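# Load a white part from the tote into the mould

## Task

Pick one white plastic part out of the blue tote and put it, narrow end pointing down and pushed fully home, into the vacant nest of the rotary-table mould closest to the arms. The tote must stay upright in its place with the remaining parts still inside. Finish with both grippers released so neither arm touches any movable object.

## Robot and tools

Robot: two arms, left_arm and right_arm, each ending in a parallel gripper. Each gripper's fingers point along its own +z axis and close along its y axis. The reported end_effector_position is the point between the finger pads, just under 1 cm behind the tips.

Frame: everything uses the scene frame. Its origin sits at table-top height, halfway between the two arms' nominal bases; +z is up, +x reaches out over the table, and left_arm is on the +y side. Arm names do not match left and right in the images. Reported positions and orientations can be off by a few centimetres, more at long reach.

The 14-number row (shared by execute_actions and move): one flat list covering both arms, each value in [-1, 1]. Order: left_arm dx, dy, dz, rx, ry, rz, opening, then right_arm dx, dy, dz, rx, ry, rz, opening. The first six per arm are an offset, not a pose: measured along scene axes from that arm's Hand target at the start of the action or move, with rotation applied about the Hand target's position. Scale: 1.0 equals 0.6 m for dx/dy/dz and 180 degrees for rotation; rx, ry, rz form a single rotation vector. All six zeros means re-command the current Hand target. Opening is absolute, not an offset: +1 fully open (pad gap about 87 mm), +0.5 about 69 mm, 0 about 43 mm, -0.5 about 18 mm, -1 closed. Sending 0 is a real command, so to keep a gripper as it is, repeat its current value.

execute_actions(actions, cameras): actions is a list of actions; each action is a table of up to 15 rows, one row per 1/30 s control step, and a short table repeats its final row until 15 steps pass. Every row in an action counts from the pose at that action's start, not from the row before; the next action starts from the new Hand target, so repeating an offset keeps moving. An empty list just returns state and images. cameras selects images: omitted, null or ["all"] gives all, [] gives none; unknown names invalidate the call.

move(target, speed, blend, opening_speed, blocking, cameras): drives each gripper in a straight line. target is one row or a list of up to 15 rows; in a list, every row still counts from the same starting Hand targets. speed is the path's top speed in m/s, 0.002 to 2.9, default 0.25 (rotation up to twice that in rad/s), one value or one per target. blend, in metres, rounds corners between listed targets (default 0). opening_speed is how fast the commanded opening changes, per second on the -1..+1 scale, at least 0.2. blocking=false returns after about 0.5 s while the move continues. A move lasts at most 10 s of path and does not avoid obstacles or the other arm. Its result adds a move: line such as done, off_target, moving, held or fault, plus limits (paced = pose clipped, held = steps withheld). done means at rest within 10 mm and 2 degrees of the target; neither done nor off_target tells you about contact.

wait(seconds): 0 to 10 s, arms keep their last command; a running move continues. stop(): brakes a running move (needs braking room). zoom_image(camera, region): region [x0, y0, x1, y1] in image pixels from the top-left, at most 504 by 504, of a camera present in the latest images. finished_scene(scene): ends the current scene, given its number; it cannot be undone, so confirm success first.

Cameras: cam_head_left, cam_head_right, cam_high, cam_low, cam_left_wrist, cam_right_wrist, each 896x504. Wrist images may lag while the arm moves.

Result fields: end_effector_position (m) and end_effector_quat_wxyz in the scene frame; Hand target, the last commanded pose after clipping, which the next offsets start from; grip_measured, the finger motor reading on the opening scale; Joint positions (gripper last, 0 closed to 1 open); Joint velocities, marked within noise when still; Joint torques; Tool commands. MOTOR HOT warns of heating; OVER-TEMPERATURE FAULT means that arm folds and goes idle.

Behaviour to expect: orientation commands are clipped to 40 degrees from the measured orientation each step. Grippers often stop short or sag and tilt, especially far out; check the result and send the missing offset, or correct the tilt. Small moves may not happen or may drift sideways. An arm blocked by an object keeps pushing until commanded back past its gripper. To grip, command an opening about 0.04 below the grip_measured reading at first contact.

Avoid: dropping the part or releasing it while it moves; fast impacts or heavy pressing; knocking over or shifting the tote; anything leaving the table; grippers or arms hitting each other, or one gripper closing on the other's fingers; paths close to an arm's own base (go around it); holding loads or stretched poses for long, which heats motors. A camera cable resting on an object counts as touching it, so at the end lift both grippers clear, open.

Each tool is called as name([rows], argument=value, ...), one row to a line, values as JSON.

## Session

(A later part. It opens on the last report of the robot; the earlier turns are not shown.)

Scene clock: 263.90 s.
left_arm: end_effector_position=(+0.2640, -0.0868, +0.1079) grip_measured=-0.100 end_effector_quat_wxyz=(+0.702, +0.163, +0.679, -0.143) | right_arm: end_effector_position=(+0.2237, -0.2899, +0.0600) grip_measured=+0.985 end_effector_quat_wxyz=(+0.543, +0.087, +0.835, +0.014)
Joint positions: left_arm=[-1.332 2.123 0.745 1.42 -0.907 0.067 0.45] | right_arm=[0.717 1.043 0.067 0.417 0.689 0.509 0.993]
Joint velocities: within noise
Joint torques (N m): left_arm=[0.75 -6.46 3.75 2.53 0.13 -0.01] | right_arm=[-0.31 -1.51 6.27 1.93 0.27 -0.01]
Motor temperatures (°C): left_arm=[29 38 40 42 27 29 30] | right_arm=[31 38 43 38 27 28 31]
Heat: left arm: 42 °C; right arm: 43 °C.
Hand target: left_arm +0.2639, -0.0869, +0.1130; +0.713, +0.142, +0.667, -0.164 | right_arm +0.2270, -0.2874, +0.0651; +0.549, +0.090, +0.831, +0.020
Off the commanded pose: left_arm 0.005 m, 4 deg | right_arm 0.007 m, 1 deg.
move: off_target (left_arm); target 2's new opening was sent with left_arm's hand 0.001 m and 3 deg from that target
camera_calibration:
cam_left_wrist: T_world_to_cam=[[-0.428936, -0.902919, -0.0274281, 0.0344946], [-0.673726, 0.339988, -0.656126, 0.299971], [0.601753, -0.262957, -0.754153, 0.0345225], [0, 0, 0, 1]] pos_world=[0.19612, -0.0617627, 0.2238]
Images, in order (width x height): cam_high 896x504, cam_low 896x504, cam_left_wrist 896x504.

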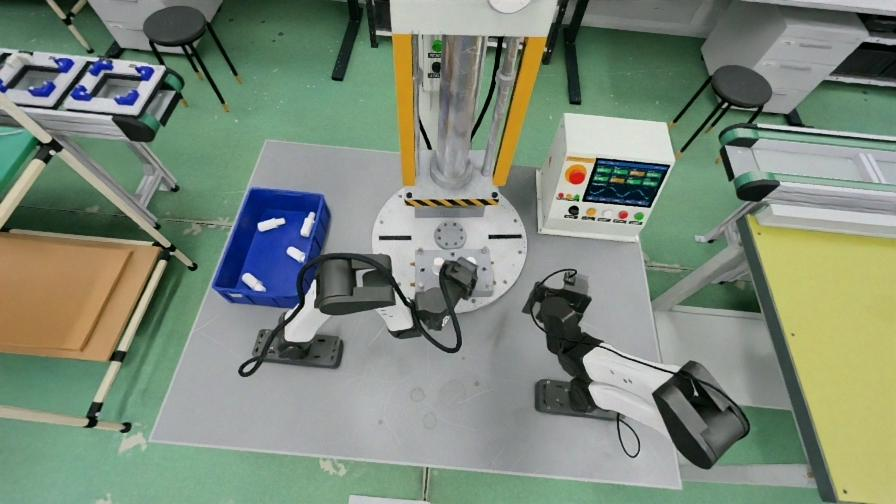

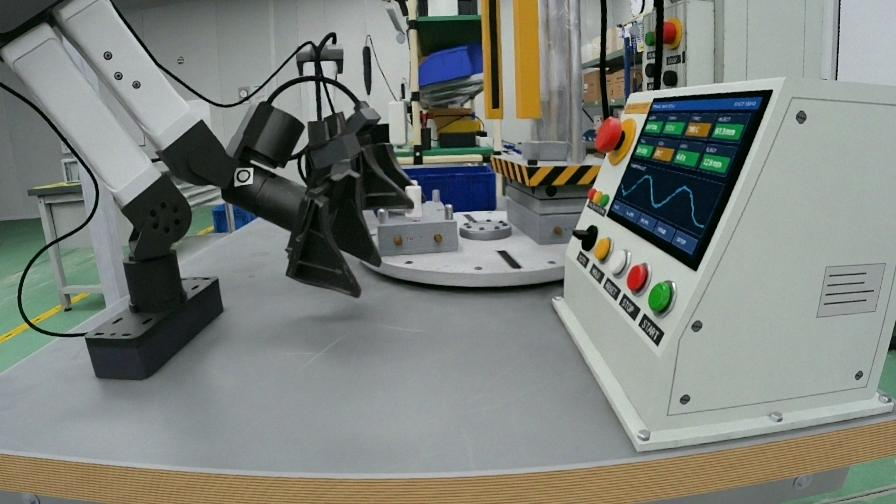

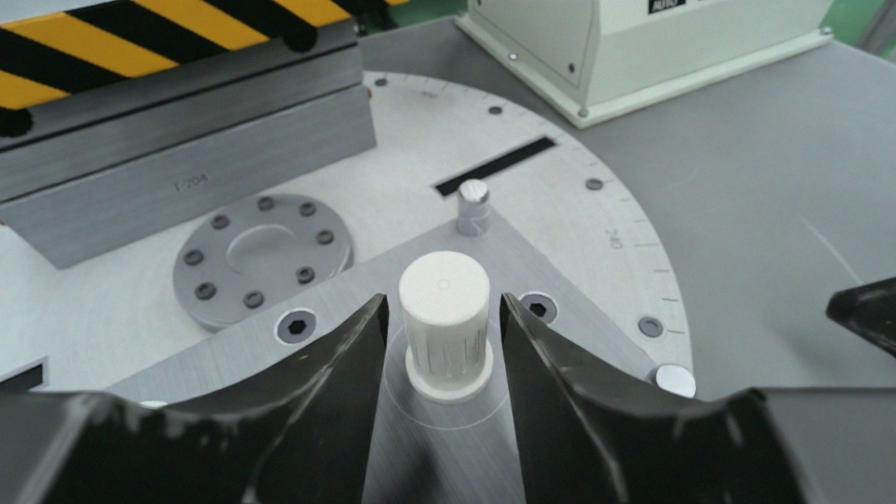

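move([
  [0,0,0.03,0,0,0,-0.1,0,0,0,0,0,0,1],
  [-0.151,0.07,0.05,0,0,0,-0.1,0,0,0,0,0,0,1],
  [-0.2,0.15,0.25,0,0,0,-0.1,0,0,0,0,0,0,1],
], speed=0.12, blend=[0,0.02,0])

zoom_image(camera="cam_low", region=[370, 130, 480, 250])

zoom_image(camera="cam_head_right", region=[400, 240, 580, 340])

Scene clock: 273.13 s.
left_arm: end_effector_position=(+0.1459, +0.0047, +0.2501) grip_measured=-0.100 end_effector_quat_wxyz=(+0.714, +0.163, +0.665, -0.146) | right_arm: end_effector_position=(+0.2237, -0.2899, +0.0600) grip_measured=+0.985 end_effector_quat_wxyz=(+0.543, +0.087, +0.835, +0.014)
Joint positions: left_arm=[-1.738 1.339 0.509 1.07 -1.301 0.272 0.45] | right_arm=[0.717 1.043 0.067 0.417 0.689 0.509 0.993]
Joint velocities: within noise
Joint torques (N m): left_arm=[0.18 -5.3 9.55 1.21 0.14 -0.15] | right_arm=[-0.23 -1.48 6.32 1.94 0.27 -0.01]
Motor temperatures (°C): left_arm=[29 39 40 42 27 29 29] | right_arm=[31 38 43 38 27 28 31]
Heat: left arm: 42 °C; right arm: 43 °C.
Hand target: left_arm +0.1439, +0.0031, +0.2630; +0.713, +0.142, +0.667, -0.165 | right_arm +0.2270, -0.2874, +0.0651; +0.549, +0.090, +0.831, +0.020
Off the commanded pose: left_arm 0.013 m, 3 deg | right_arm 0.007 m, 1 deg.
move: off_target (left_arm)
camera_calibration:
cam_left_wrist: T_world_to_cam=[[-0.432306, -0.901113, -0.0332727, 0.0723195], [-0.647597, 0.335936, -0.683934, 0.285661], [0.62748, -0.274121, -0.728785, 0.22681], [0, 0, 0, 1]] pos_world=[0.0739381, 0.0313781, 0.363075]

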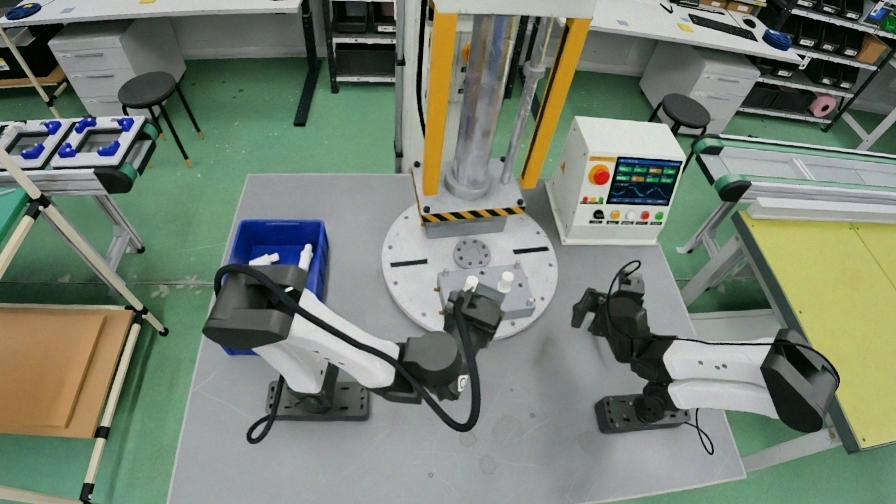

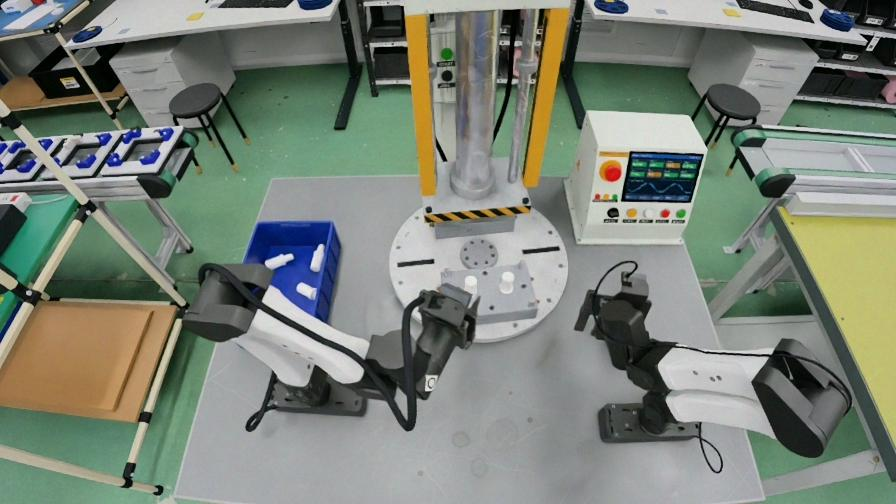

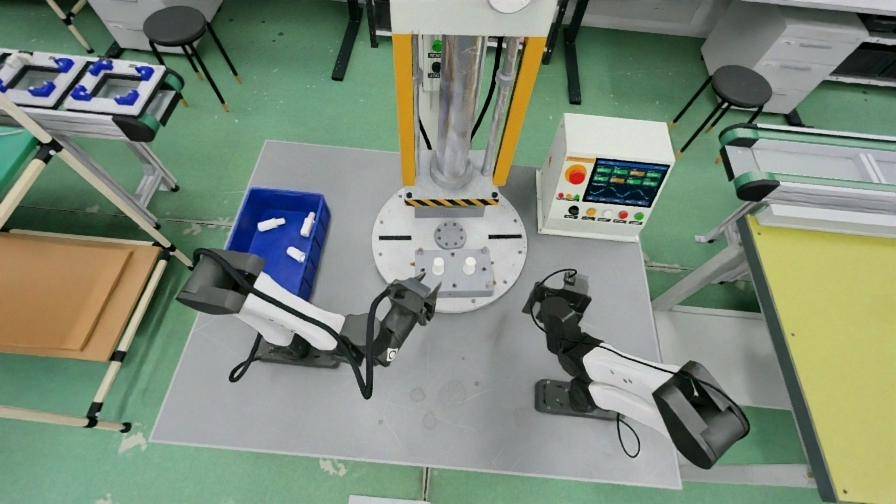

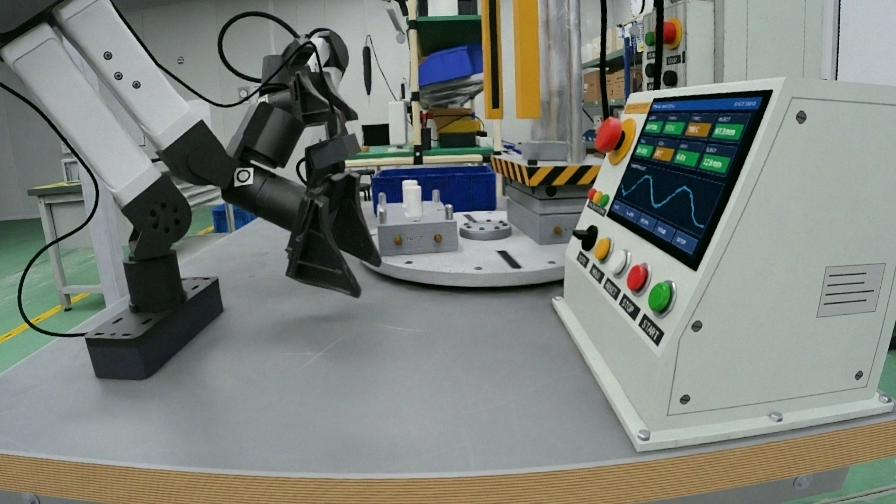

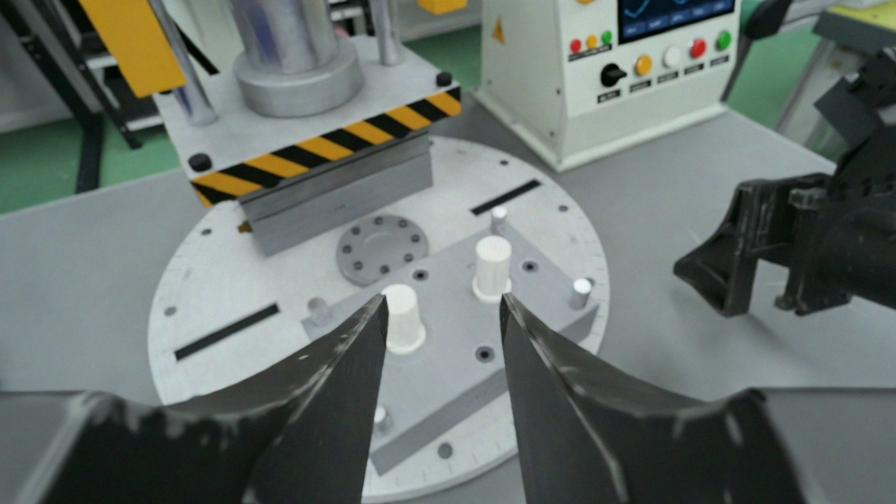

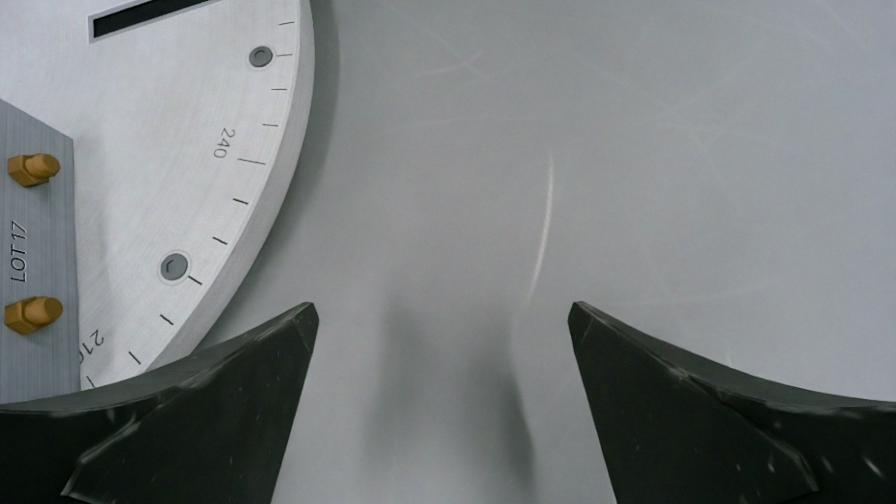

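Scaled by 4.200 from the camera's 896x504 image, which has a finer 1280x720 frame.

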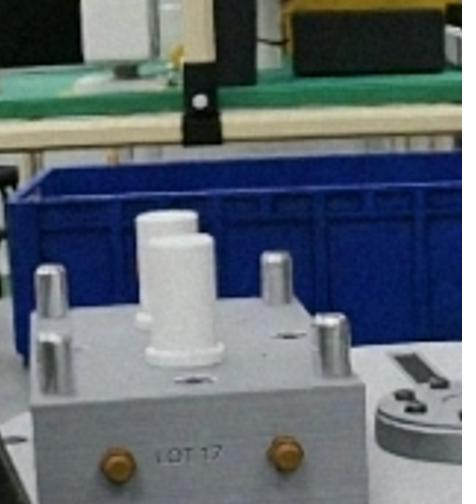

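Scaled by 2.800 from the camera's 896x504 image, which has a finer 1280x720 frame.

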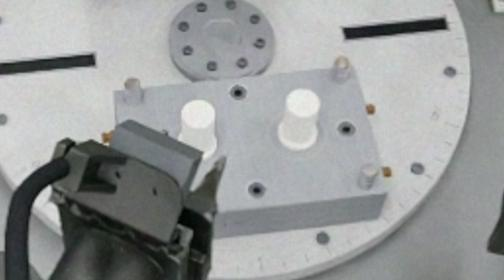

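finished_scene(scene=1)

The scene is finished: the task was done.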